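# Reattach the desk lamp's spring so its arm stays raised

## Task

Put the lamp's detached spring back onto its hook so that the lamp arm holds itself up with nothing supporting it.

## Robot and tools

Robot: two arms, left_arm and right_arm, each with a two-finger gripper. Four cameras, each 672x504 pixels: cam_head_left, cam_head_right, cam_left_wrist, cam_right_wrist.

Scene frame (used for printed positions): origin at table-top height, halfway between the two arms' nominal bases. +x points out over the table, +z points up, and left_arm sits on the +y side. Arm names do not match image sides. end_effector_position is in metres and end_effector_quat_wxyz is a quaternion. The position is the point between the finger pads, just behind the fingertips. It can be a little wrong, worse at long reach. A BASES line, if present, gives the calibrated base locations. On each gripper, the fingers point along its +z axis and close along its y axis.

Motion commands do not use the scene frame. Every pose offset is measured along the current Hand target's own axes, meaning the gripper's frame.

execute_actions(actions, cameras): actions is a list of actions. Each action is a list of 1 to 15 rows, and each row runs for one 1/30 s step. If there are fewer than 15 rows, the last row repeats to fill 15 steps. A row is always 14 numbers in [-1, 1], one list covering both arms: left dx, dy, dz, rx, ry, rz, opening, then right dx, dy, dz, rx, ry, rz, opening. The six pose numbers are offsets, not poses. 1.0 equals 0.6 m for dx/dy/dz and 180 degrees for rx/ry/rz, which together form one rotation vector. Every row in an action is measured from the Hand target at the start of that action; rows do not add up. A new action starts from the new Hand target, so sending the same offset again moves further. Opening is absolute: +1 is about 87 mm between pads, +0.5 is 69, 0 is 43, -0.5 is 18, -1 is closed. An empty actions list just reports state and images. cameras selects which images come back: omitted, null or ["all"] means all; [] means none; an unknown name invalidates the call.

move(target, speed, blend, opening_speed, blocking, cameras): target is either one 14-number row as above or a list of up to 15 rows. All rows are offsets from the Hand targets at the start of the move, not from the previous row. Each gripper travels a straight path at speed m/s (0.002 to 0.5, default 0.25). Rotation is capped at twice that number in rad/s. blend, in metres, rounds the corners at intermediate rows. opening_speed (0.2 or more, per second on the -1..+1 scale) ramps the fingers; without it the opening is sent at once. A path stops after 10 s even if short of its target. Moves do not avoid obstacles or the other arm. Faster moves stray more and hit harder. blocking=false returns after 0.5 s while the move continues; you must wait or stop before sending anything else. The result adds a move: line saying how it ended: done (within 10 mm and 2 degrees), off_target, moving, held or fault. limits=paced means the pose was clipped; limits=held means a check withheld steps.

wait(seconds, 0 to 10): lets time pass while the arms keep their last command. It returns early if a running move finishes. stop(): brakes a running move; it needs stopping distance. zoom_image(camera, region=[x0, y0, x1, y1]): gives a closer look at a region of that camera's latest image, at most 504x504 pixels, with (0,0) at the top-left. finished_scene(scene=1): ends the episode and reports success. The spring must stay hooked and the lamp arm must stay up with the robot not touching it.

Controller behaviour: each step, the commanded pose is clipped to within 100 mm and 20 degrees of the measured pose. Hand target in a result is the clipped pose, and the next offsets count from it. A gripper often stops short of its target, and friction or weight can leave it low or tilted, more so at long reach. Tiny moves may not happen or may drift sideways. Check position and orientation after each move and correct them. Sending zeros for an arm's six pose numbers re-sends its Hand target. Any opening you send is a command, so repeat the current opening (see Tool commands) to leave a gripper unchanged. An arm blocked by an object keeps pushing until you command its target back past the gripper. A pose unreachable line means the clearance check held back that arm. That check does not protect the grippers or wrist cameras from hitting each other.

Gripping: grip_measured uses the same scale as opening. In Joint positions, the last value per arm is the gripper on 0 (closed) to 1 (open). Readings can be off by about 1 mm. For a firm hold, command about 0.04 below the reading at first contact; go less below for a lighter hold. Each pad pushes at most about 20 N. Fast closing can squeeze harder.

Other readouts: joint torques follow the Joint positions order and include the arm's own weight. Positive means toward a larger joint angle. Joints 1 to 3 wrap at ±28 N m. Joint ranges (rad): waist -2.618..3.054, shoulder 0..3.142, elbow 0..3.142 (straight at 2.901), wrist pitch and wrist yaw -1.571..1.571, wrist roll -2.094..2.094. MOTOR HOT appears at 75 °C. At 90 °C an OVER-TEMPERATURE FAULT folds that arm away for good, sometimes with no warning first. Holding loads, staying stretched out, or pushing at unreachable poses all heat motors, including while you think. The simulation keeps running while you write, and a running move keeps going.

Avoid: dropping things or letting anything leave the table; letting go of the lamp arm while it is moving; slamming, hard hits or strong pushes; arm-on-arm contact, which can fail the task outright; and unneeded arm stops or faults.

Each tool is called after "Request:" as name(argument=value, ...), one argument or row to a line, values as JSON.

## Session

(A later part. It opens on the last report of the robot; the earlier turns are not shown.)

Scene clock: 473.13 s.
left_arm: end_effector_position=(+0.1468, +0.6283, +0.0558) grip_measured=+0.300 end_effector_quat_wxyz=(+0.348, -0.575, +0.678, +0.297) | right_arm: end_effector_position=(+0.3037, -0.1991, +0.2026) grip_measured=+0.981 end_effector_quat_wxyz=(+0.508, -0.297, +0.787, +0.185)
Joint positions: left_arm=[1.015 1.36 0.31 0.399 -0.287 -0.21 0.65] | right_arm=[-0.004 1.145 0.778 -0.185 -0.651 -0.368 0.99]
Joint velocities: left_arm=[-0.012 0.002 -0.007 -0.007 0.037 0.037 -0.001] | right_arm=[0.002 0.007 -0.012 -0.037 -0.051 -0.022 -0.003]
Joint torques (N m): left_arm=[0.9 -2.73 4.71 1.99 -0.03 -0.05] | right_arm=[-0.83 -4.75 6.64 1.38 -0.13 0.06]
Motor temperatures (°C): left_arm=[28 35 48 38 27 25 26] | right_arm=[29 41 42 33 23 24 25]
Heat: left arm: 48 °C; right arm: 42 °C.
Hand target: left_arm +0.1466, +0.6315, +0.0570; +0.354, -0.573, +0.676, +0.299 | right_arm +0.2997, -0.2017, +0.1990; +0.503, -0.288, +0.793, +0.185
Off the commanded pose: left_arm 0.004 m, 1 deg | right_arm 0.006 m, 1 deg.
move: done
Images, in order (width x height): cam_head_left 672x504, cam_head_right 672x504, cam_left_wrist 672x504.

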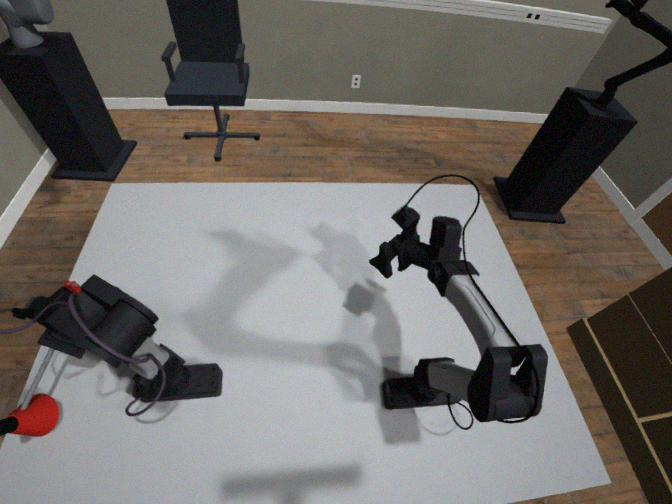

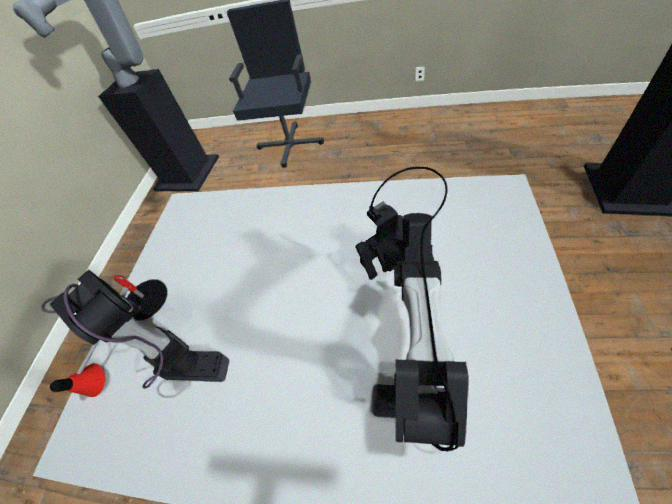

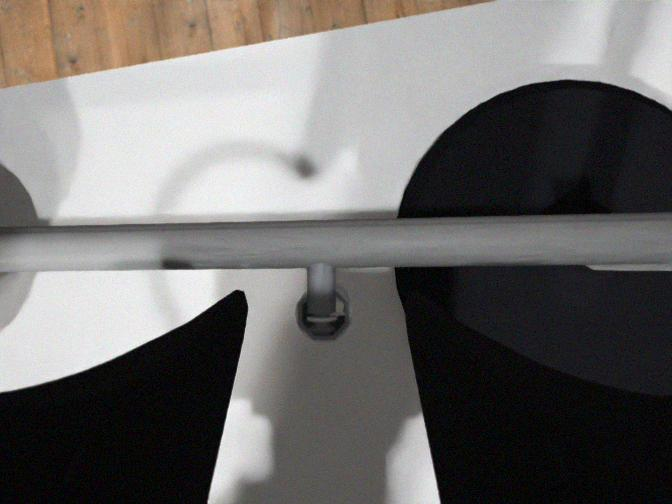

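Request:
move(
  target=[0, 0, 0, 0, 0, 0, -0.7, 0, 0, 0, 0, 0, 0, 1],
  opening_speed=0.6,
  cameras=["cam_left_wrist"],
)

Request:
zoom_image(
  camera="cam_left_wrist",
  region=[230, 160, 430, 360],
)

Scene clock: 484.10 s.
left_arm: end_effector_position=(+0.1471, +0.6284, +0.0559) grip_measured=-0.575 end_effector_quat_wxyz=(+0.349, -0.574, +0.679, +0.297) | right_arm: end_effector_position=(+0.3037, -0.1991, +0.2026) grip_measured=+0.981 end_effector_quat_wxyz=(+0.508, -0.297, +0.787, +0.185)
Joint positions: left_arm=[1.015 1.36 0.31 0.4 -0.286 -0.209 0.213] | right_arm=[-0.004 1.145 0.778 -0.185 -0.651 -0.368 0.99]
Joint velocities: left_arm=[0.002 0.007 0.002 -0.051 -0.007 0.007 -0.011] | right_arm=[0.002 0.017 0.002 0.037 -0.007 -0.051 0.008]
Joint torques (N m): left_arm=[0.88 -2.73 4.74 1.97 -0.05 -0.04] | right_arm=[-0.81 -4.72 6.64 1.38 -0.13 0.07]
Motor temperatures (°C): left_arm=[28 35 47 38 27 25 26] | right_arm=[29 40 42 33 23 24 25]
Heat: left arm: 47 °C; right arm: 42 °C.
Hand target: left_arm +0.1466, +0.6315, +0.0571; +0.354, -0.573, +0.676, +0.299 | right_arm +0.2997, -0.2017, +0.1990; +0.503, -0.288, +0.793, +0.185
Off the commanded pose: left_arm 0.003 m, 1 deg | right_arm 0.006 m, 1 deg.
move: done
Images, in order (width x height): cam_left_wrist 672x504.

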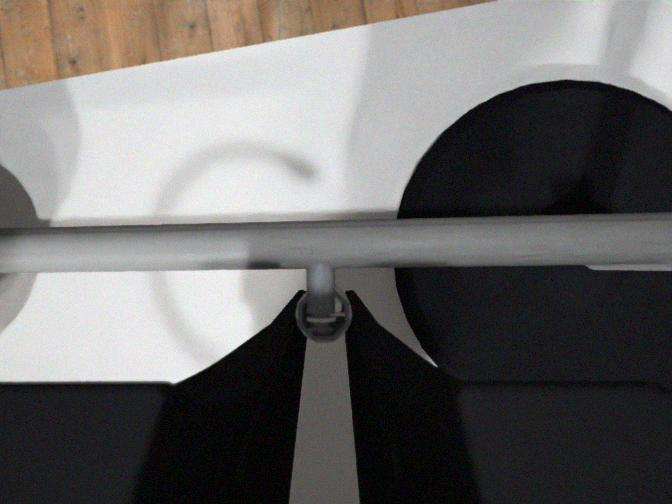

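Scaled by 2.520 from the camera's 672x504 image, which has a finer 960x720 frame.

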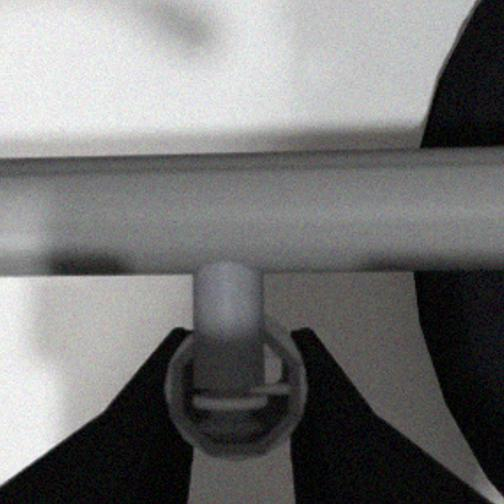

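Request:
move(
  target=[-0.0034, -0.0333, -0.0027, 0.007, -0.0262, -0.1665, -0.72, 0, 0, 0, 0, 0, 0, 1],
  speed=0.08,
  cameras=["cam_left_wrist"],
)

Request:
zoom_image(
  camera="cam_left_wrist",
  region=[180, 130, 480, 380],
)

Scene clock: 588.60 s.
left_arm: end_effector_position=(+0.1631, +0.6283, +0.0594) grip_measured=-0.575 end_effector_quat_wxyz=(-0.448, +0.713, -0.495, -0.215) | right_arm: end_effector_position=(+0.3037, -0.1991, +0.2026) grip_measured=+0.981 end_effector_quat_wxyz=(+0.508, -0.297, +0.787, +0.185)
Joint positions: left_arm=[1.015 1.382 0.217 0.605 -0.306 -0.704 0.213] | right_arm=[-0.004 1.145 0.778 -0.185 -0.651 -0.368 0.99]
Joint velocities: left_arm=[-0.027 -0.012 0.002 0.037 0.022 0.007 -0.002] | right_arm=[-0.002 -0.002 -0.002 -0.066 -0.007 -0.066 -0.008]
Joint torques (N m): left_arm=[-0.95 -2.5 4.21 1.97 -0.16 -0.14] | right_arm=[-0.83 -4.72 6.64 1.38 -0.13 0.07]
Motor temperatures (°C): left_arm=[28 34 44 38 27 25 28] | right_arm=[29 39 41 33 23 24 25]
Heat: left arm: 44 °C; right arm: 41 °C.
Hand target: left_arm +0.1663, +0.6280, +0.0599; -0.453, +0.711, -0.493, -0.213 | right_arm +0.2997, -0.2016, +0.1990; +0.503, -0.288, +0.793, +0.185
Off the commanded pose: left_arm 0.003 m, 1 deg | right_arm 0.006 m, 1 deg.
move: done
Images, in order (width x height): cam_left_wrist 672x504.

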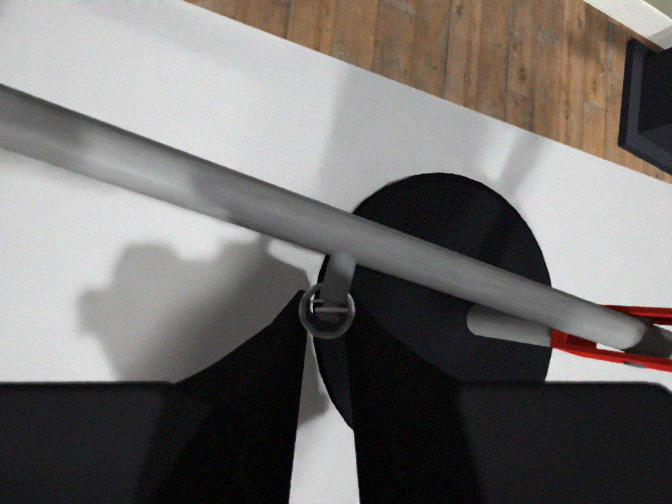

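Scaled by 1.680 from the camera's 672x504 image, which has a finer 960x720 frame.

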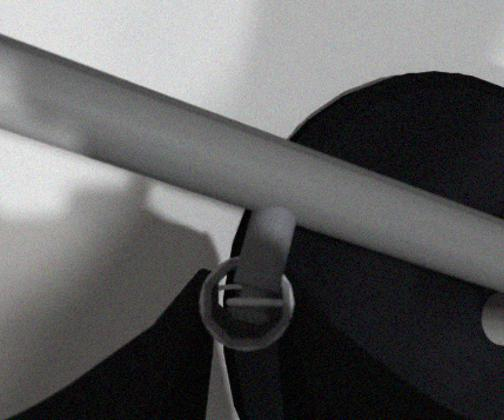

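Request:
move(
  target=[0.0008, -0.0327, -0.0152, 0.0318, -0.0318, -0.1664, -0.72, 0, 0, 0, 0, 0, 0, 1],
  speed=0.08,
  cameras=["cam_left_wrist"],
)

Request:
zoom_image(
  camera="cam_left_wrist",
  region=[180, 130, 480, 380],
)

Scene clock: 606.17 s.
left_arm: end_effector_position=(+0.1788, +0.6242, +0.0723) grip_measured=-0.575 end_effector_quat_wxyz=(-0.548, +0.781, -0.279, -0.106) | right_arm: end_effector_position=(+0.3037, -0.1991, +0.2026) grip_measured=+0.981 end_effector_quat_wxyz=(+0.508, -0.297, +0.788, +0.185)
Joint positions: left_arm=[0.952 1.529 0.073 1.036 -0.396 -1.207 0.213] | right_arm=[-0.004 1.145 0.778 -0.185 -0.651 -0.367 0.99]
Joint velocities: left_arm=[0.002 0.002 0.002 -0.022 -0.007 -0.007 -0.005] | right_arm=[0.002 0.022 0.002 0.066 -0.081 -0.007 0.018]
Joint torques (N m): left_arm=[-0.96 -2.41 2.91 1.99 -0.07 -0.1] | right_arm=[-0.8 -4.74 6.67 1.38 -0.12 0.06]
Motor temperatures (°C): left_arm=[28 34 44 37 27 25 28] | right_arm=[29 38 41 33 23 24 25]
Heat: left arm: 44 °C; right arm: 41 °C.
Hand target: left_arm +0.1828, +0.6217, +0.0723; -0.551, +0.780, -0.281, -0.099 | right_arm +0.2997, -0.2016, +0.1990; +0.503, -0.288, +0.794, +0.185
Off the commanded pose: left_arm 0.005 m, 1 deg | right_arm 0.006 m, 1 deg.
move: done
Images, in order (width x height): cam_left_wrist 672x504.

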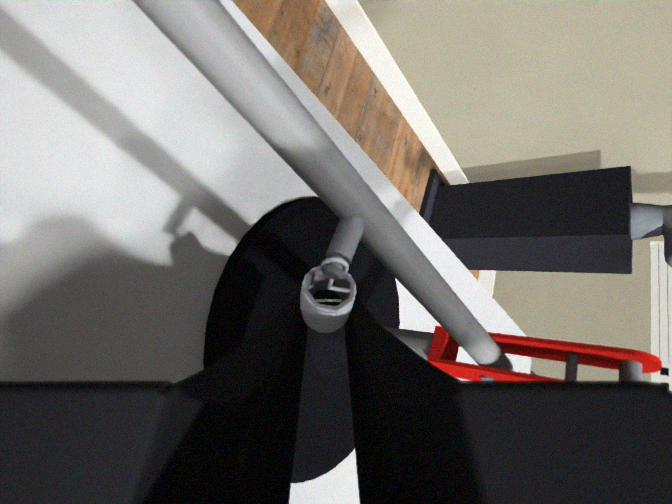

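Scaled by 1.680 from the camera's 672x504 image, which has a finer 960x720 frame.

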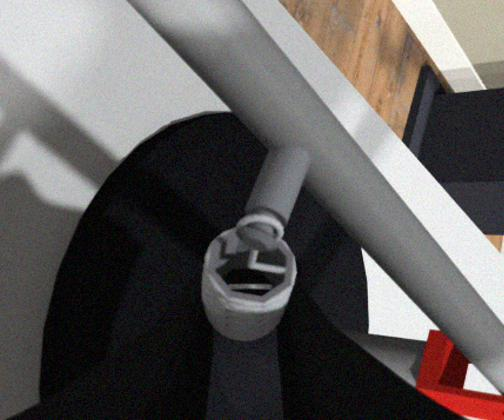

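Request:
move(
  target=[0.0038, -0.036, -0.0195, 0.0641, -0.0202, -0.1384, -0.72, 0, 0, 0, 0, 0, 0, 1],
  speed=0.08,
  cameras=["cam_left_wrist", "cam_head_left"],
)

Request:
zoom_image(
  camera="cam_left_wrist",
  region=[180, 130, 480, 380],
)

Scene clock: 619.87 s.
left_arm: end_effector_position=(+0.1857, +0.6205, +0.0888) grip_measured=-0.575 end_effector_quat_wxyz=(-0.613, +0.787, -0.073, -0.027) | right_arm: end_effector_position=(+0.3037, -0.1991, +0.2026) grip_measured=+0.981 end_effector_quat_wxyz=(+0.508, -0.297, +0.788, +0.185)
Joint positions: left_arm=[0.785 1.868 0.013 1.533 -0.674 -1.64 0.213] | right_arm=[-0.004 1.145 0.778 -0.185 -0.651 -0.367 0.99]
Joint velocities: left_arm=[0.002 -0.012 -0.017 -0.051 -0.022 -0.037 0.002] | right_arm=[0.002 -0.002 -0.007 0.081 0.007 -0.037 0.008]
Joint torques (N m): left_arm=[-1.73 -3.12 1.07 2 0.13 -0.11] | right_arm=[-0.83 -4.72 6.64 1.38 -0.13 0.06]
Motor temperatures (°C): left_arm=[28 34 43 37 27 25 28] | right_arm=[29 38 41 33 23 24 25]
Heat: left arm: 43 °C; right arm: 41 °C.
Hand target: left_arm +0.1952, +0.6147, +0.0919; -0.643, +0.759, -0.099, +0.027 | right_arm +0.2997, -0.2016, +0.1990; +0.503, -0.288, +0.794, +0.185
Off the commanded pose: left_arm 0.011 m, 8 deg | right_arm 0.006 m, 1 deg.
joint sent to its limit (left arm) — joint 3 (elbow), lower limit, where the elbow is as bent as it goes. The joint targets are off in orientation, not in position.
move: off_target (left_arm)
Images, in order (width x height): cam_head_left 672x504, cam_left_wrist 672x504.

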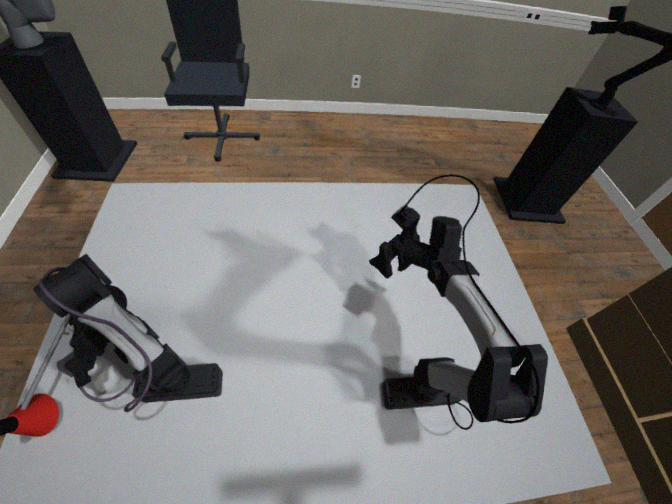

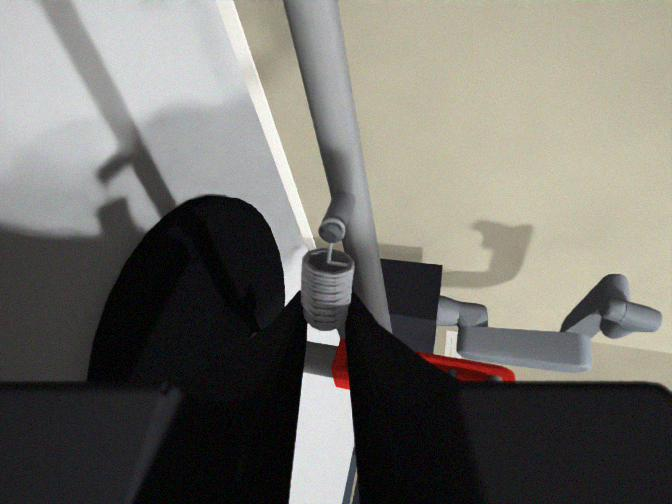

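Scaled by 1.680 from the camera's 672x504 image, which has a finer 960x720 frame.

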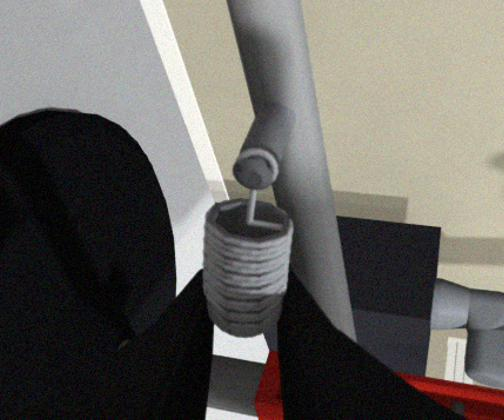

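Request:
move(
  target=[0.021, -0.0405, -0.0078, 0.0226, -0.0203, -0.0864, -0.74, 0, 0, 0, 0, 0, 0, 1],
  speed=0.08,
  cameras=["cam_left_wrist", "cam_head_left"],
)

Request:
zoom_image(
  camera="cam_left_wrist",
  region=[180, 100, 480, 400],
)

Scene clock: 642.87 s.
left_arm: end_effector_position=(+0.1881, +0.6142, +0.1045) grip_measured=-0.575 end_effector_quat_wxyz=(-0.628, +0.777, +0.045, +0.029) | right_arm: end_effector_position=(+0.3037, -0.1991, +0.2026) grip_measured=+0.981 end_effector_quat_wxyz=(+0.508, -0.297, +0.788, +0.185)
Joint positions: left_arm=[0.671 1.879 0.013 1.544 -0.847 -1.92 0.213] | right_arm=[-0.004 1.145 0.778 -0.185 -0.651 -0.367 0.99]
Joint velocities: left_arm=[0.002 -0.017 0.002 -0.037 0.007 0.051 0.002] | right_arm=[-0.037 -0.002 -0.017 0.051 0.007 -0.007 -0.013]
Joint torques (N m): left_arm=[-2.36 -4.08 2.29 2 0.37 -0.11] | right_arm=[-0.81 -4.72 6.64 1.38 -0.12 0.06]
Motor temperatures (°C): left_arm=[28 34 41 38 27 25 28] | right_arm=[29 38 41 33 23 24 25]
Heat: left arm: 41 °C; right arm: 41 °C.
Hand target: left_arm +0.2101, +0.6115, +0.1151; -0.662, +0.743, +0.026, +0.094 | right_arm +0.2997, -0.2016, +0.1990; +0.503, -0.288, +0.794, +0.185
Off the commanded pose: left_arm 0.024 m, 9 deg | right_arm 0.006 m, 1 deg.
joint sent to its limit (left arm) — joint 4 (wrist pitch), upper limit. The joint targets are off in orientation, not in position.
move: off_target (left_arm)
Images, in order (width x height): cam_head_left 672x504, cam_left_wrist 672x504.

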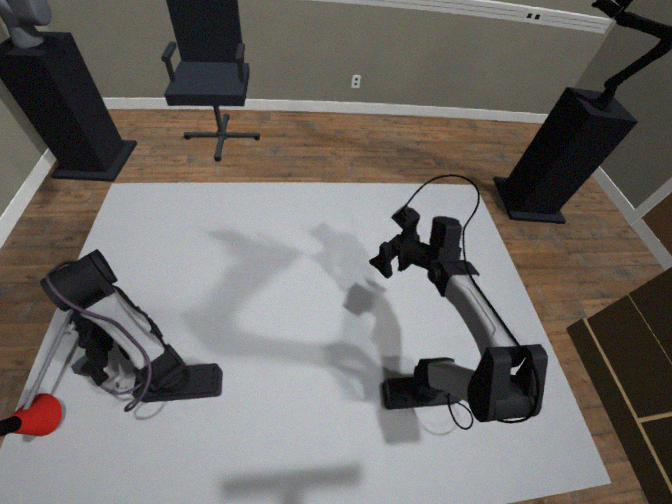

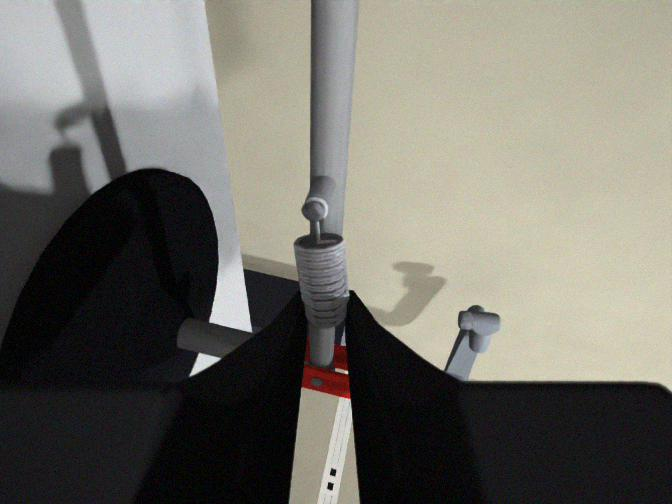

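Scaled by 1.680 from the camera's 672x504 image, which has a finer 960x720 frame.

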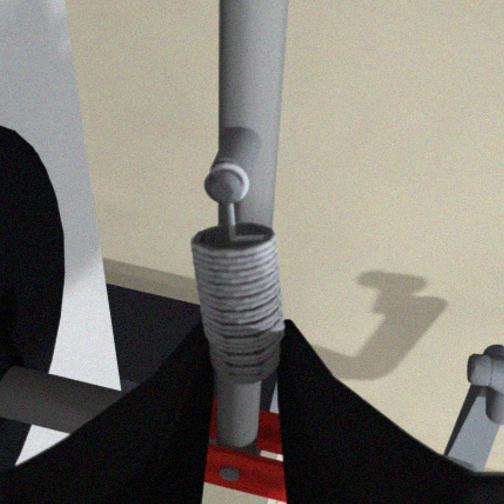

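Request:
move(
  target=[0.0662, -0.0355, -0.0012, 0, 0, 0, -0.78, 0, 0, 0, 0, 0, 0, 1],
  speed=0.08,
  cameras=["cam_left_wrist", "cam_head_left", "cam_head_right"],
)

Request:
zoom_image(
  camera="cam_left_wrist",
  region=[180, 100, 480, 400],
)

Scene clock: 668.67 s.
left_arm: end_effector_position=(+0.2190, +0.6086, +0.1117) grip_measured=-0.575 end_effector_quat_wxyz=(-0.640, +0.768, +0.015, +0.027) | right_arm: end_effector_position=(+0.3037, -0.1991, +0.2026) grip_measured=+0.981 end_effector_quat_wxyz=(+0.508, -0.297, +0.788, +0.185)
Joint positions: left_arm=[0.556 1.845 0.079 1.46 -0.931 -1.88 0.213] | right_arm=[-0.004 1.145 0.778 -0.185 -0.651 -0.367 0.99]
Joint velocities: left_arm=[-0.002 -0.012 -0.007 0.066 -0.007 -0.066 -0.023] | right_arm=[-0.017 0.012 0.002 -0.037 -0.007 -0.007 -0.034]
Joint torques (N m): left_arm=[-1.96 -6.41 4.31 2.3 0.28 0] | right_arm=[-0.81 -4.74 6.64 1.37 -0.13 0.06]
Motor temperatures (°C): left_arm=[28 34 41 39 27 25 28] | right_arm=[29 37 41 33 23 24 25]
Heat: left arm: 41 °C; right arm: 41 °C.
Hand target: left_arm +0.2460, +0.6101, +0.1423; -0.662, +0.743, +0.026, +0.094 | right_arm +0.2997, -0.2016, +0.1990; +0.503, -0.288, +0.794, +0.185
Off the commanded pose: left_arm 0.041 m, 9 deg | right_arm 0.006 m, 1 deg.
move: off_target (left_arm)
Images, in order (width x height): cam_head_left 672x504, cam_head_right 672x504, cam_left_wrist 672x504.

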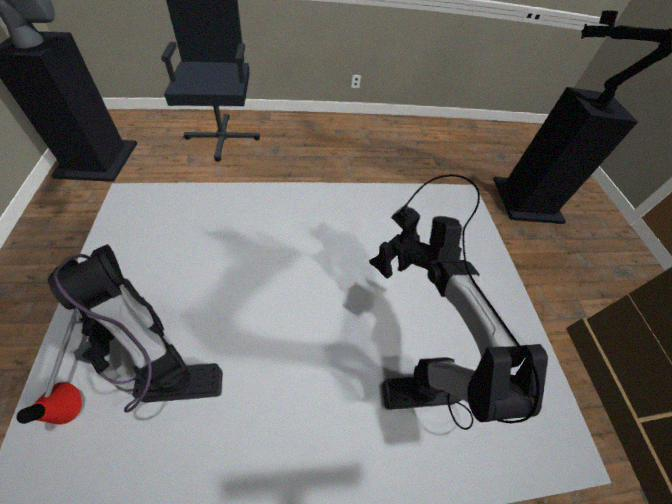

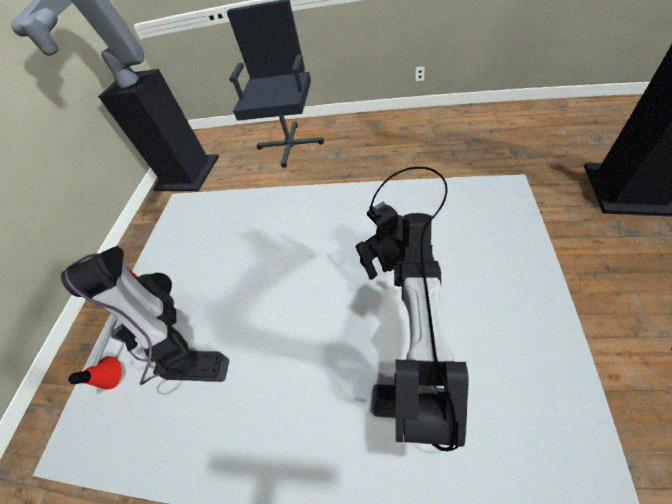

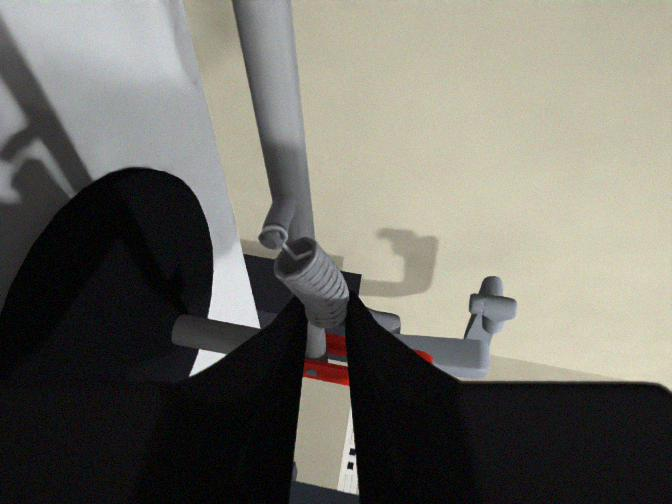

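Scaled by 1.680 from the camera's 672x504 image, which has a finer 960x720 frame.

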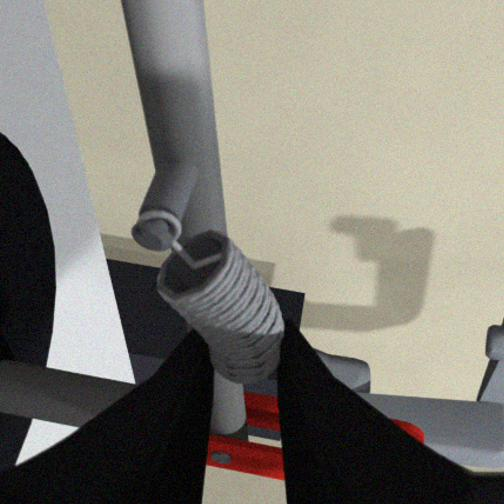

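Request:
move(
  target=[-0.0643, 0.1048, 0.009, -0.0858, 0.0342, 0.2255, -0.74, 0, 0, 0, 0, 0, 0, 1],
  speed=0.08,
  cameras=["cam_left_wrist"],
)

Scene clock: 812.33 s.
left_arm: end_effector_position=(+0.2120, +0.6090, +0.0702) grip_measured=-0.575 end_effector_quat_wxyz=(-0.547, +0.784, -0.273, -0.110) | right_arm: end_effector_position=(+0.3037, -0.1991, +0.2026) grip_measured=+0.981 end_effector_quat_wxyz=(+0.508, -0.297, +0.788, +0.185)
Joint positions: left_arm=[0.731 1.558 0.121 0.96 -0.608 -1.326 0.213] | right_arm=[-0.004 1.145 0.778 -0.185 -0.651 -0.367 0.99]
Joint velocities: left_arm=[-0.002 0.012 -0.007 0.037 -0.022 -0.051 -0.002] | right_arm=[0.017 0.012 0.002 0.007 0.037 -0.066 0.013]
Joint torques (N m): left_arm=[0.66 -4.27 4.63 1.52 0.08 0.02] | right_arm=[-0.81 -4.72 6.64 1.38 -0.13 0.06]
Motor temperatures (°C): left_arm=[28 38 40 40 27 25 29] | right_arm=[28 36 41 33 23 24 25]
Heat: left arm: 40 °C; right arm: 41 °C.
Hand target: left_arm +0.2181, +0.6115, +0.0745; -0.550, +0.781, -0.278, -0.100 | right_arm +0.2997, -0.2016, +0.1990; +0.503, -0.288, +0.794, +0.185
Off the commanded pose: left_arm 0.008 m, 2 deg | right_arm 0.006 m, 1 deg.
move: done
Images, in order (width x height): cam_left_wrist 672x504.

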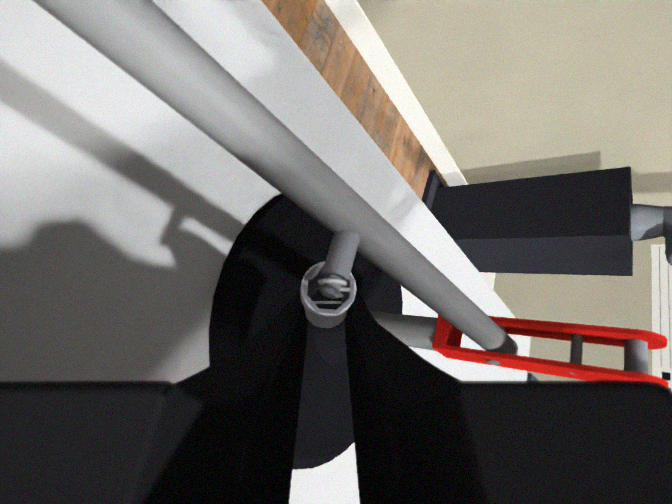

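Request:
execute_actions(
  actions=[],
)

Scene clock: 839.80 s.
left_arm: end_effector_position=(+0.2120, +0.6090, +0.0701) grip_measured=-0.575 end_effector_quat_wxyz=(-0.547, +0.784, -0.273, -0.110) | right_arm: end_effector_position=(+0.3037, -0.1991, +0.2026) grip_measured=+0.981 end_effector_quat_wxyz=(+0.508, -0.297, +0.788, +0.185)
Joint positions: left_arm=[0.731 1.558 0.121 0.959 -0.608 -1.325 0.213] | right_arm=[-0.004 1.145 0.778 -0.185 -0.651 -0.367 0.99]
Joint velocities: left_arm=[-0.007 -0.012 0.012 -0.007 -0.037 0.007 -0.005] | right_arm=[0.002 0.002 0.002 -0.007 0.007 -0.11 -0.018]
Joint torques (N m): left_arm=[0.62 -4.26 4.6 1.53 0.08 0.02] | right_arm=[-0.83 -4.72 6.63 1.38 -0.13 0.07]
Motor temperatures (°C): left_arm=[28 37 40 39 27 25 29] | right_arm=[28 35 41 33 23 24 25]
Heat: left arm: 40 °C; right arm: 41 °C.
Hand target: left_arm +0.2181, +0.6114, +0.0745; -0.549, +0.782, -0.278, -0.100 | right_arm +0.2997, -0.2016, +0.1990; +0.503, -0.288, +0.794, +0.185
Tool commands: left_gripper/opening=-0.74 right_gripper/opening=+1.0
Off the commanded pose: left_arm 0.008 m, 2 deg | right_arm 0.006 m, 1 deg.

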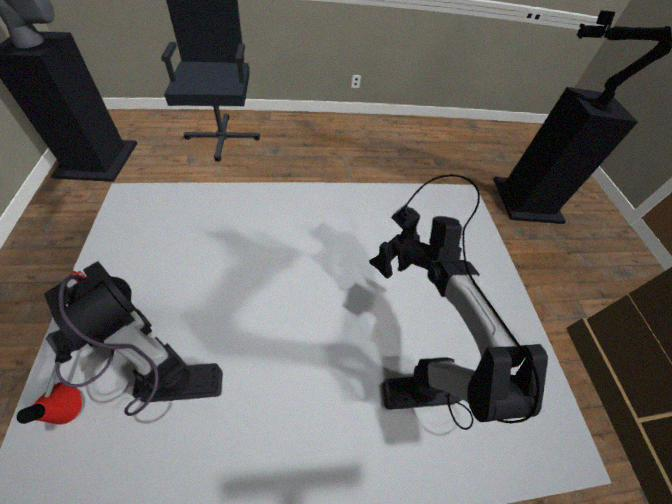

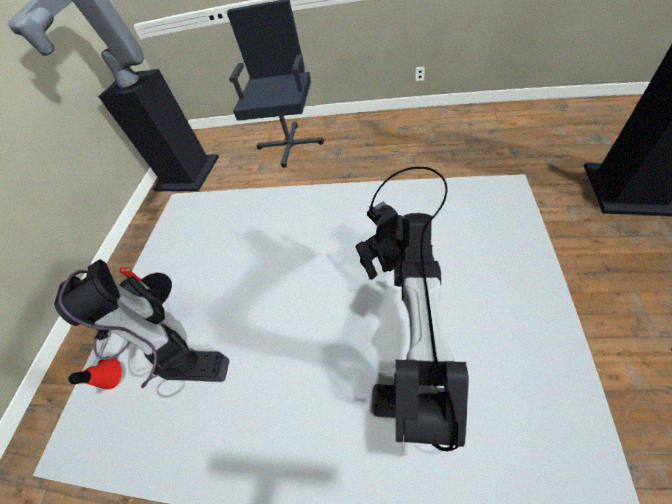

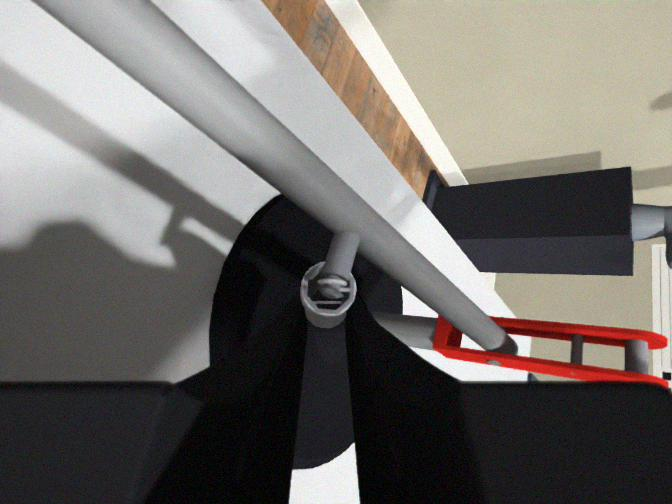

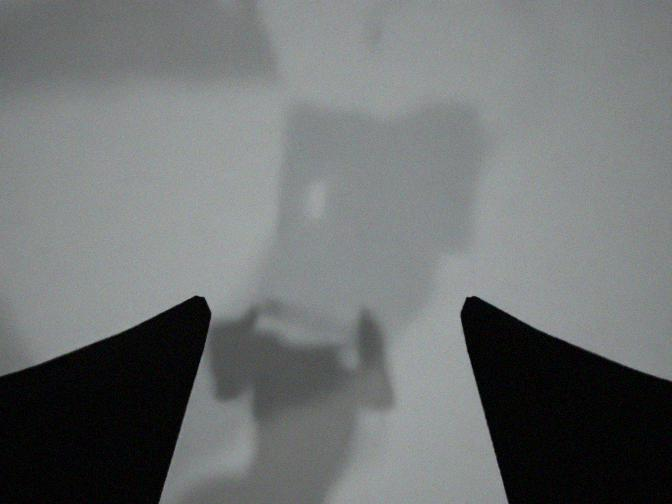

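Request:
zoom_image(
  camera="cam_left_wrist",
  region=[260, 200, 672, 420],
)

Request:
zoom_image(
  camera="cam_head_right",
  region=[40, 220, 260, 420],
)

Request:
zoom_image(
  camera="cam_head_left",
  region=[0, 220, 260, 440],
)

Scaled by 1.223 from the camera's 672x504 image, which has a finer 960x720 frame.

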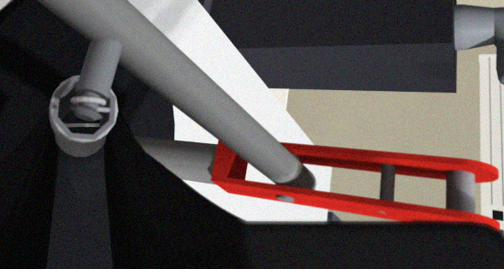

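Scaled by 2.291 from the camera's 672x504 image, which has a finer 960x720 frame.

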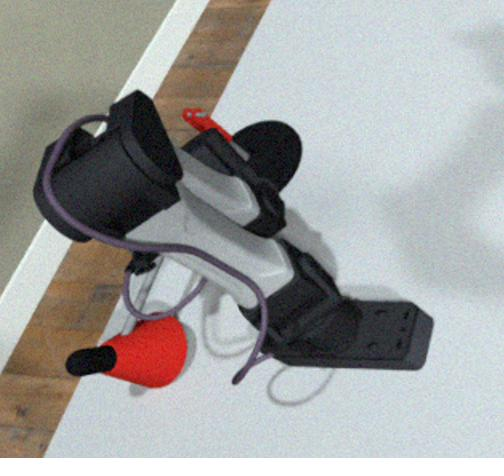

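Scaled by 1.938 from the camera's 672x504 image, which has a finer 960x720 frame.

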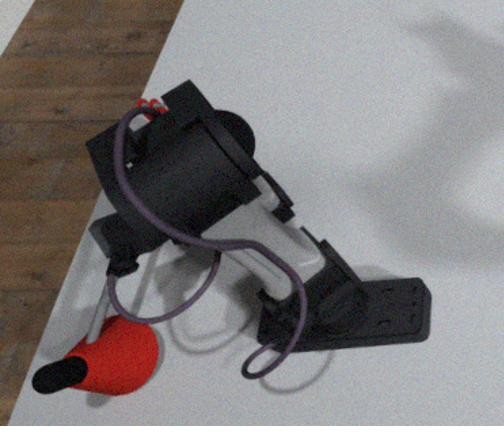

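Request:
move(
  target=[-0.0045, 0.0273, -0.0066, -0.027, 0.027, 0.167, -0.74, 0, 0, 0, 0, 0, 0, 1],
  speed=0.09,
  cameras=["cam_left_wrist", "cam_head_right"],
)

Scene clock: 944.23 s.
left_arm: end_effector_position=(+0.2002, +0.6039, +0.0602) grip_measured=-0.575 end_effector_quat_wxyz=(-0.456, +0.713, -0.482, -0.228) | right_arm: end_effector_position=(+0.3037, -0.1991, +0.2026) grip_measured=+0.981 end_effector_quat_wxyz=(+0.508, -0.297, +0.788, +0.185)
Joint positions: left_arm=[0.746 1.402 0.227 0.571 -0.564 -0.867 0.213] | right_arm=[-0.004 1.145 0.778 -0.185 -0.651 -0.367 0.99]
Joint velocities: left_arm=[-0.017 -0.017 -0.022 0.051 0.007 -0.022 0.005] | right_arm=[-0.007 0.022 -0.002 -0.051 0.022 -0.007 -0.008]
Joint torques (N m): left_arm=[0.18 -3.92 5.78 1.44 0.06 0.01] | right_arm=[-0.81 -4.72 6.64 1.38 -0.12 0.06]
Motor temperatures (°C): left_arm=[27 35 39 36 27 25 29] | right_arm=[28 35 41 33 23 23 25]
Heat: left arm: 39 °C; right arm: 41 °C.
Hand target: left_arm +0.2065, +0.6047, +0.0641; -0.459, +0.709, -0.489, -0.218 | right_arm +0.2997, -0.2016, +0.1990; +0.503, -0.288, +0.794, +0.185
Off the commanded pose: left_arm 0.007 m, 2 deg | right_arm 0.006 m, 1 deg.
move: done
Images, in order (width x height): cam_head_right 672x504, cam_left_wrist 672x504.

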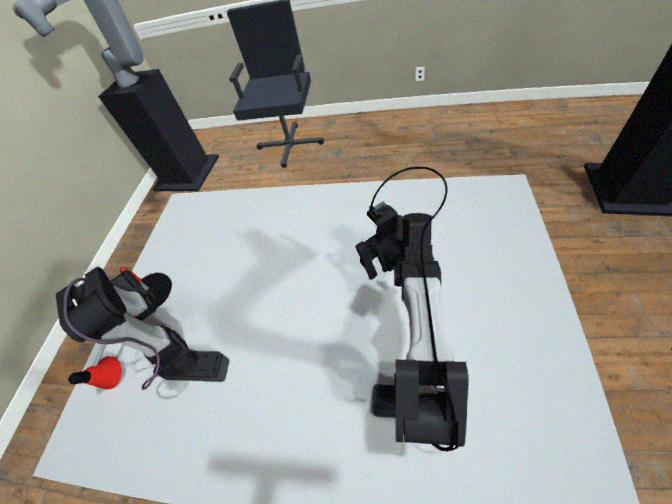

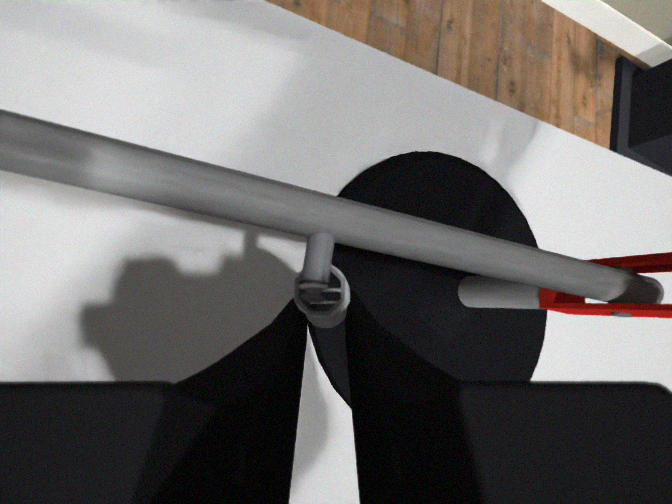

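Request:
move(
  target=[-0.0035, 0.026, -0.0069, -0.009, 0.033, 0.163, -0.74, 0, 0, 0, 0, 0, 0, 1],
  speed=0.09,
  cameras=["cam_left_wrist", "cam_head_left"],
)

Scene clock: 960.03 s.
left_arm: end_effector_position=(+0.1852, +0.5996, +0.0561) grip_measured=-0.575 end_effector_quat_wxyz=(+0.347, -0.584, +0.666, +0.306) | right_arm: end_effector_position=(+0.3037, -0.1991, +0.2026) grip_measured=+0.981 end_effector_quat_wxyz=(+0.508, -0.297, +0.788, +0.185)
Joint positions: left_arm=[0.751 1.366 0.331 0.316 -0.523 -0.41 0.213] | right_arm=[-0.004 1.145 0.778 -0.185 -0.651 -0.367 0.99]
Joint velocities: left_arm=[-0.002 0.012 -0.012 -0.037 -0.007 -0.037 -0.014] | right_arm=[0.007 0.007 0.012 -0.066 0.022 -0.051 0.013]
Joint torques (N m): left_arm=[0.18 -4.05 6.28 1.41 0.04 -0.04] | right_arm=[-0.83 -4.74 6.63 1.38 -0.13 0.07]
Motor temperatures (°C): left_arm=[27 35 40 36 27 25 29] | right_arm=[28 34 41 33 23 23 25]
Heat: left arm: 40 °C; right arm: 41 °C.
Hand target: left_arm +0.1913, +0.6007, +0.0608; +0.353, -0.580, +0.671, +0.297 | right_arm +0.2997, -0.2016, +0.1990; +0.503, -0.288, +0.794, +0.185
Off the commanded pose: left_arm 0.008 m, 2 deg | right_arm 0.006 m, 1 deg.
move: done
Images, in order (width x height): cam_head_left 672x504, cam_left_wrist 672x504.

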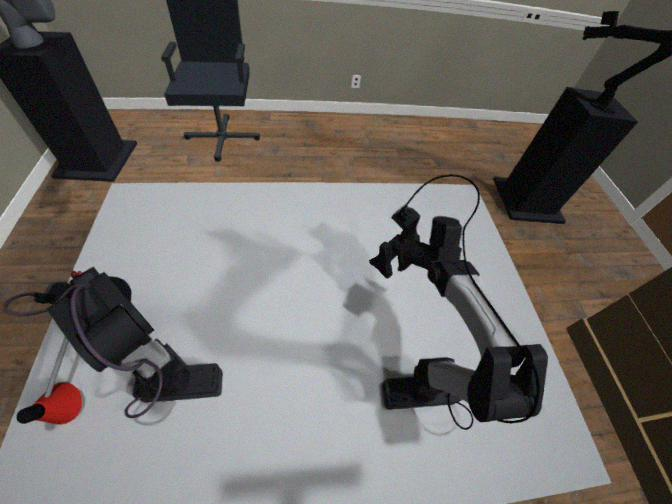

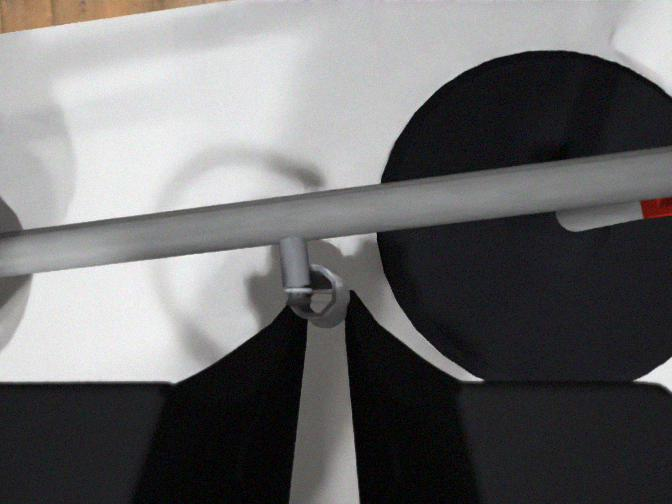

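Request:
move(
  target=[-0.0008, 0.0145, 0.0009, 0, 0, 0, -0.74, 0, 0, 0, 0, 0, 0, 1],
  speed=0.05,
  cameras=["cam_left_wrist"],
)

Scene clock: 972.33 s.
left_arm: end_effector_position=(+0.1822, +0.6009, +0.0564) grip_measured=-0.575 end_effector_quat_wxyz=(+0.346, -0.581, +0.674, +0.298) | right_arm: end_effector_position=(+0.3037, -0.1991, +0.2026) grip_measured=+0.981 end_effector_quat_wxyz=(+0.508, -0.297, +0.788, +0.185)
Joint positions: left_arm=[0.781 1.351 0.331 0.303 -0.48 -0.383 0.213] | right_arm=[-0.004 1.145 0.778 -0.185 -0.651 -0.367 0.99]
Joint velocities: left_arm=[0.002 -0.002 0.002 0.022 0.051 -0.022 -0.005] | right_arm=[-0.017 -0.017 0.012 0.022 -0.095 -0.022 -0.003]
Joint torques (N m): left_arm=[0.84 -4.53 4.93 1.64 -0.08 -0.05] | right_arm=[-0.83 -4.74 6.64 1.38 -0.13 0.07]
Motor temperatures (°C): left_arm=[27 34 40 35 27 25 29] | right_arm=[28 34 41 33 23 23 25]
Heat: left arm: 40 °C; right arm: 41 °C.
Hand target: left_arm +0.1827, +0.6028, +0.0611; +0.353, -0.580, +0.671, +0.297 | right_arm +0.2997, -0.2016, +0.1990; +0.503, -0.288, +0.794, +0.185
Off the commanded pose: left_arm 0.005 m, 1 deg | right_arm 0.006 m, 1 deg.
move: done
Images, in order (width x height): cam_left_wrist 672x504.

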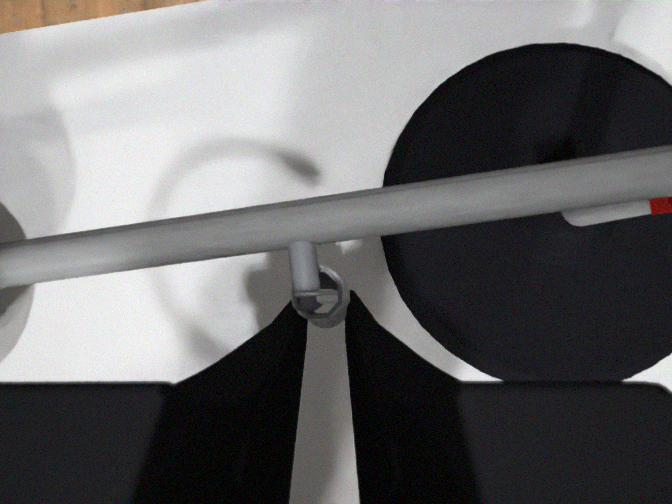

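Request:
move(
  target=[-0.0005, 0.012, 0.0005, 0, 0, 0, -0.74, 0, 0, 0, 0, 0, 0, 1],
  speed=0.05,
  cameras=["cam_left_wrist"],
)

Scene clock: 975.53 s.
left_arm: end_effector_position=(+0.1760, +0.6016, +0.0563) grip_measured=-0.575 end_effector_quat_wxyz=(+0.345, -0.580, +0.676, +0.295) | right_arm: end_effector_position=(+0.3037, -0.1991, +0.2026) grip_measured=+0.981 end_effector_quat_wxyz=(+0.508, -0.297, +0.788, +0.185)
Joint positions: left_arm=[0.813 1.332 0.319 0.302 -0.45 -0.359 0.213] | right_arm=[-0.004 1.145 0.778 -0.185 -0.651 -0.367 0.99]
Joint velocities: left_arm=[-0.017 -0.012 0.002 -0.022 0.022 0.007 -0.002] | right_arm=[0.002 -0.017 0.007 -0.022 -0.022 -0.037 -0.013]
Joint torques (N m): left_arm=[0.98 -4.46 4.77 1.71 -0.1 -0.05] | right_arm=[-0.83 -4.72 6.63 1.38 -0.13 0.06]
Motor temperatures (°C): left_arm=[27 34 40 35 27 25 29] | right_arm=[28 34 41 33 23 23 25]
Heat: left arm: 40 °C; right arm: 41 °C.
Hand target: left_arm +0.1755, +0.6044, +0.0613; +0.353, -0.580, +0.671, +0.298 | right_arm +0.2997, -0.2016, +0.1990; +0.503, -0.288, +0.794, +0.185
Off the commanded pose: left_arm 0.006 m, 1 deg | right_arm 0.006 m, 1 deg.
move: done
Images, in order (width x height): cam_left_wrist 672x504.

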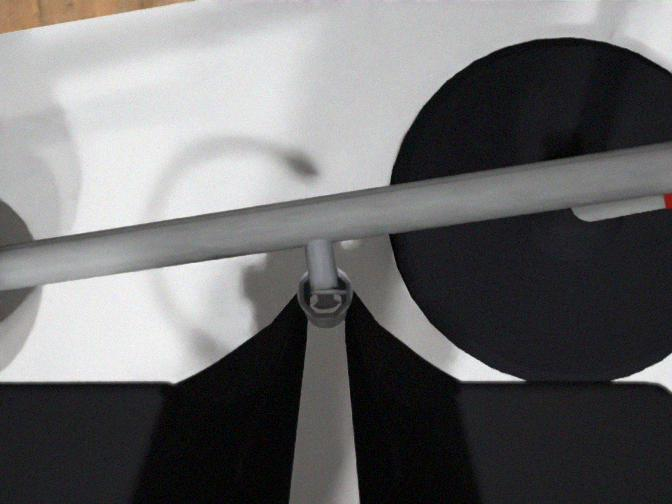

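Request:
move(
  target=[0, 0, 0, 0, 0, 0, 0.1, 0, 0, 0, 0, 0, 0, 1],
  speed=0.05,
  opening_speed=0.5,
  cameras=["cam_left_wrist"],
)

Scene clock: 979.53 s.
left_arm: end_effector_position=(+0.1760, +0.6016, +0.0562) grip_measured=+0.100 end_effector_quat_wxyz=(+0.345, -0.580, +0.676, +0.295) | right_arm: end_effector_position=(+0.3037, -0.1991, +0.2026) grip_measured=+0.981 end_effector_quat_wxyz=(+0.508, -0.297, +0.788, +0.185)
Joint positions: left_arm=[0.813 1.332 0.319 0.302 -0.449 -0.358 0.55] | right_arm=[-0.004 1.145 0.778 -0.185 -0.651 -0.367 0.99]
Joint velocities: left_arm=[0.002 -0.002 0.012 0.022 -0.007 -0.007 -0.001] | right_arm=[0.017 -0.002 -0.002 0.022 -0.022 -0.007 0.024]
Joint torques (N m): left_arm=[0.96 -4.41 4.78 1.71 -0.12 -0.04] | right_arm=[-0.83 -4.72 6.63 1.38 -0.12 0.07]
Motor temperatures (°C): left_arm=[27 34 40 36 27 25 29] | right_arm=[28 34 41 33 23 23 25]
Heat: left arm: 40 °C; right arm: 41 °C.
Hand target: left_arm +0.1755, +0.6044, +0.0613; +0.353, -0.580, +0.671, +0.298 | right_arm +0.2997, -0.2016, +0.1990; +0.503, -0.288, +0.794, +0.185
Off the commanded pose: left_arm 0.006 m, 1 deg | right_arm 0.006 m, 1 deg.
move: done
Images, in order (width x height): cam_left_wrist 672x504.

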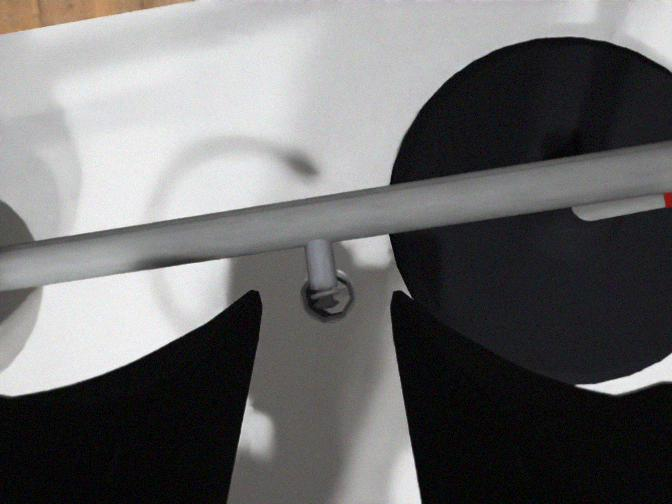

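Request:
move(
  target=[
    [0, 0, -0.1, 0, 0, 0, 0.1, 0, 0, 0, 0, 0, 0, 1],
    [-0.0545, 0, -0.2048, 0, 0, 0, 0.1, 0, 0, 0, 0, 0, 0, 1],
  ],
  speed=[0.08, 0.15],
  blend=[0.02, 0],
  cameras=["cam_left_wrist", "cam_head_right"],
)

Scene clock: 1018.67 s.
left_arm: end_effector_position=(+0.1600, +0.5199, +0.1488) grip_measured=+0.100 end_effector_quat_wxyz=(+0.341, -0.580, +0.678, +0.297) | right_arm: end_effector_position=(+0.3037, -0.1991, +0.2026) grip_measured=+0.981 end_effector_quat_wxyz=(+0.508, -0.297, +0.788, +0.185)
Joint positions: left_arm=[0.482 0.772 0.523 -0.623 -0.686 -0.638 0.55] | right_arm=[-0.004 1.145 0.778 -0.185 -0.651 -0.367 0.99]
Joint velocities: left_arm=[0.002 -0.037 -0.012 -0.007 -0.022 -0.022 0.016] | right_arm=[0.012 0.007 -0.002 0.022 0.066 -0.022 0.034]
Joint torques (N m): left_arm=[-0.64 -0.32 8.34 1.35 -0.33 -0.16] | right_arm=[-0.81 -4.71 6.65 1.38 -0.13 0.06]
Motor temperatures (°C): left_arm=[27 34 40 36 27 25 28] | right_arm=[28 34 41 33 23 23 25]
Heat: left arm: 40 °C; right arm: 41 °C.
Hand target: left_arm +0.1647, +0.5216, +0.1592; +0.351, -0.581, +0.672, +0.296 | right_arm +0.2997, -0.2016, +0.1990; +0.503, -0.288, +0.794, +0.185
Off the commanded pose: left_arm 0.011 m, 2 deg | right_arm 0.006 m, 1 deg.
move: off_target (left_arm)
Images, in order (width x height): cam_head_right 672x504, cam_left_wrist 672x504.

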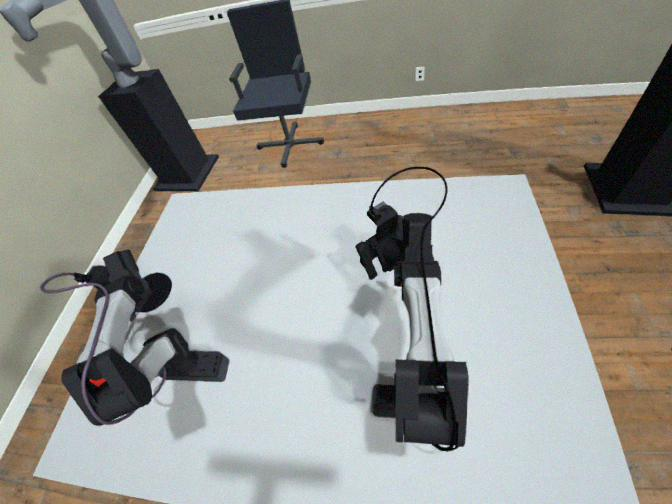

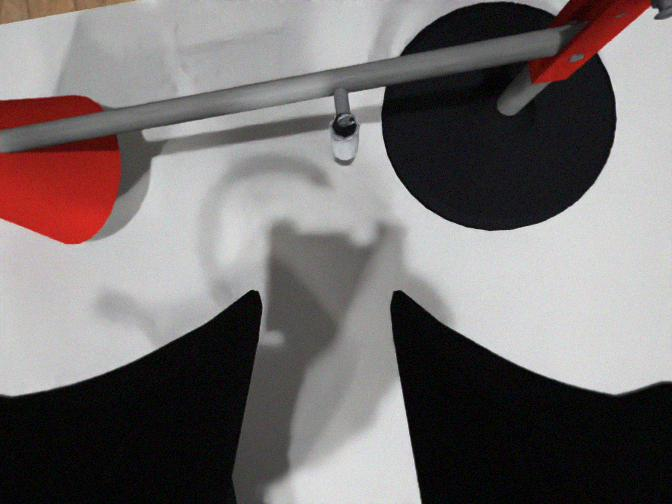

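Request:
zoom_image(
  camera="cam_left_wrist",
  region=[300, 0, 672, 240],
)

Scaled by 1.355 from the camera's 672x504 image, which has a finer 960x720 frame.

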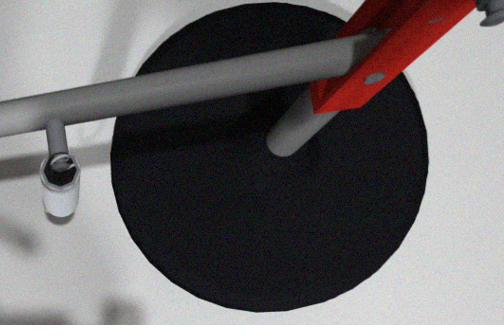

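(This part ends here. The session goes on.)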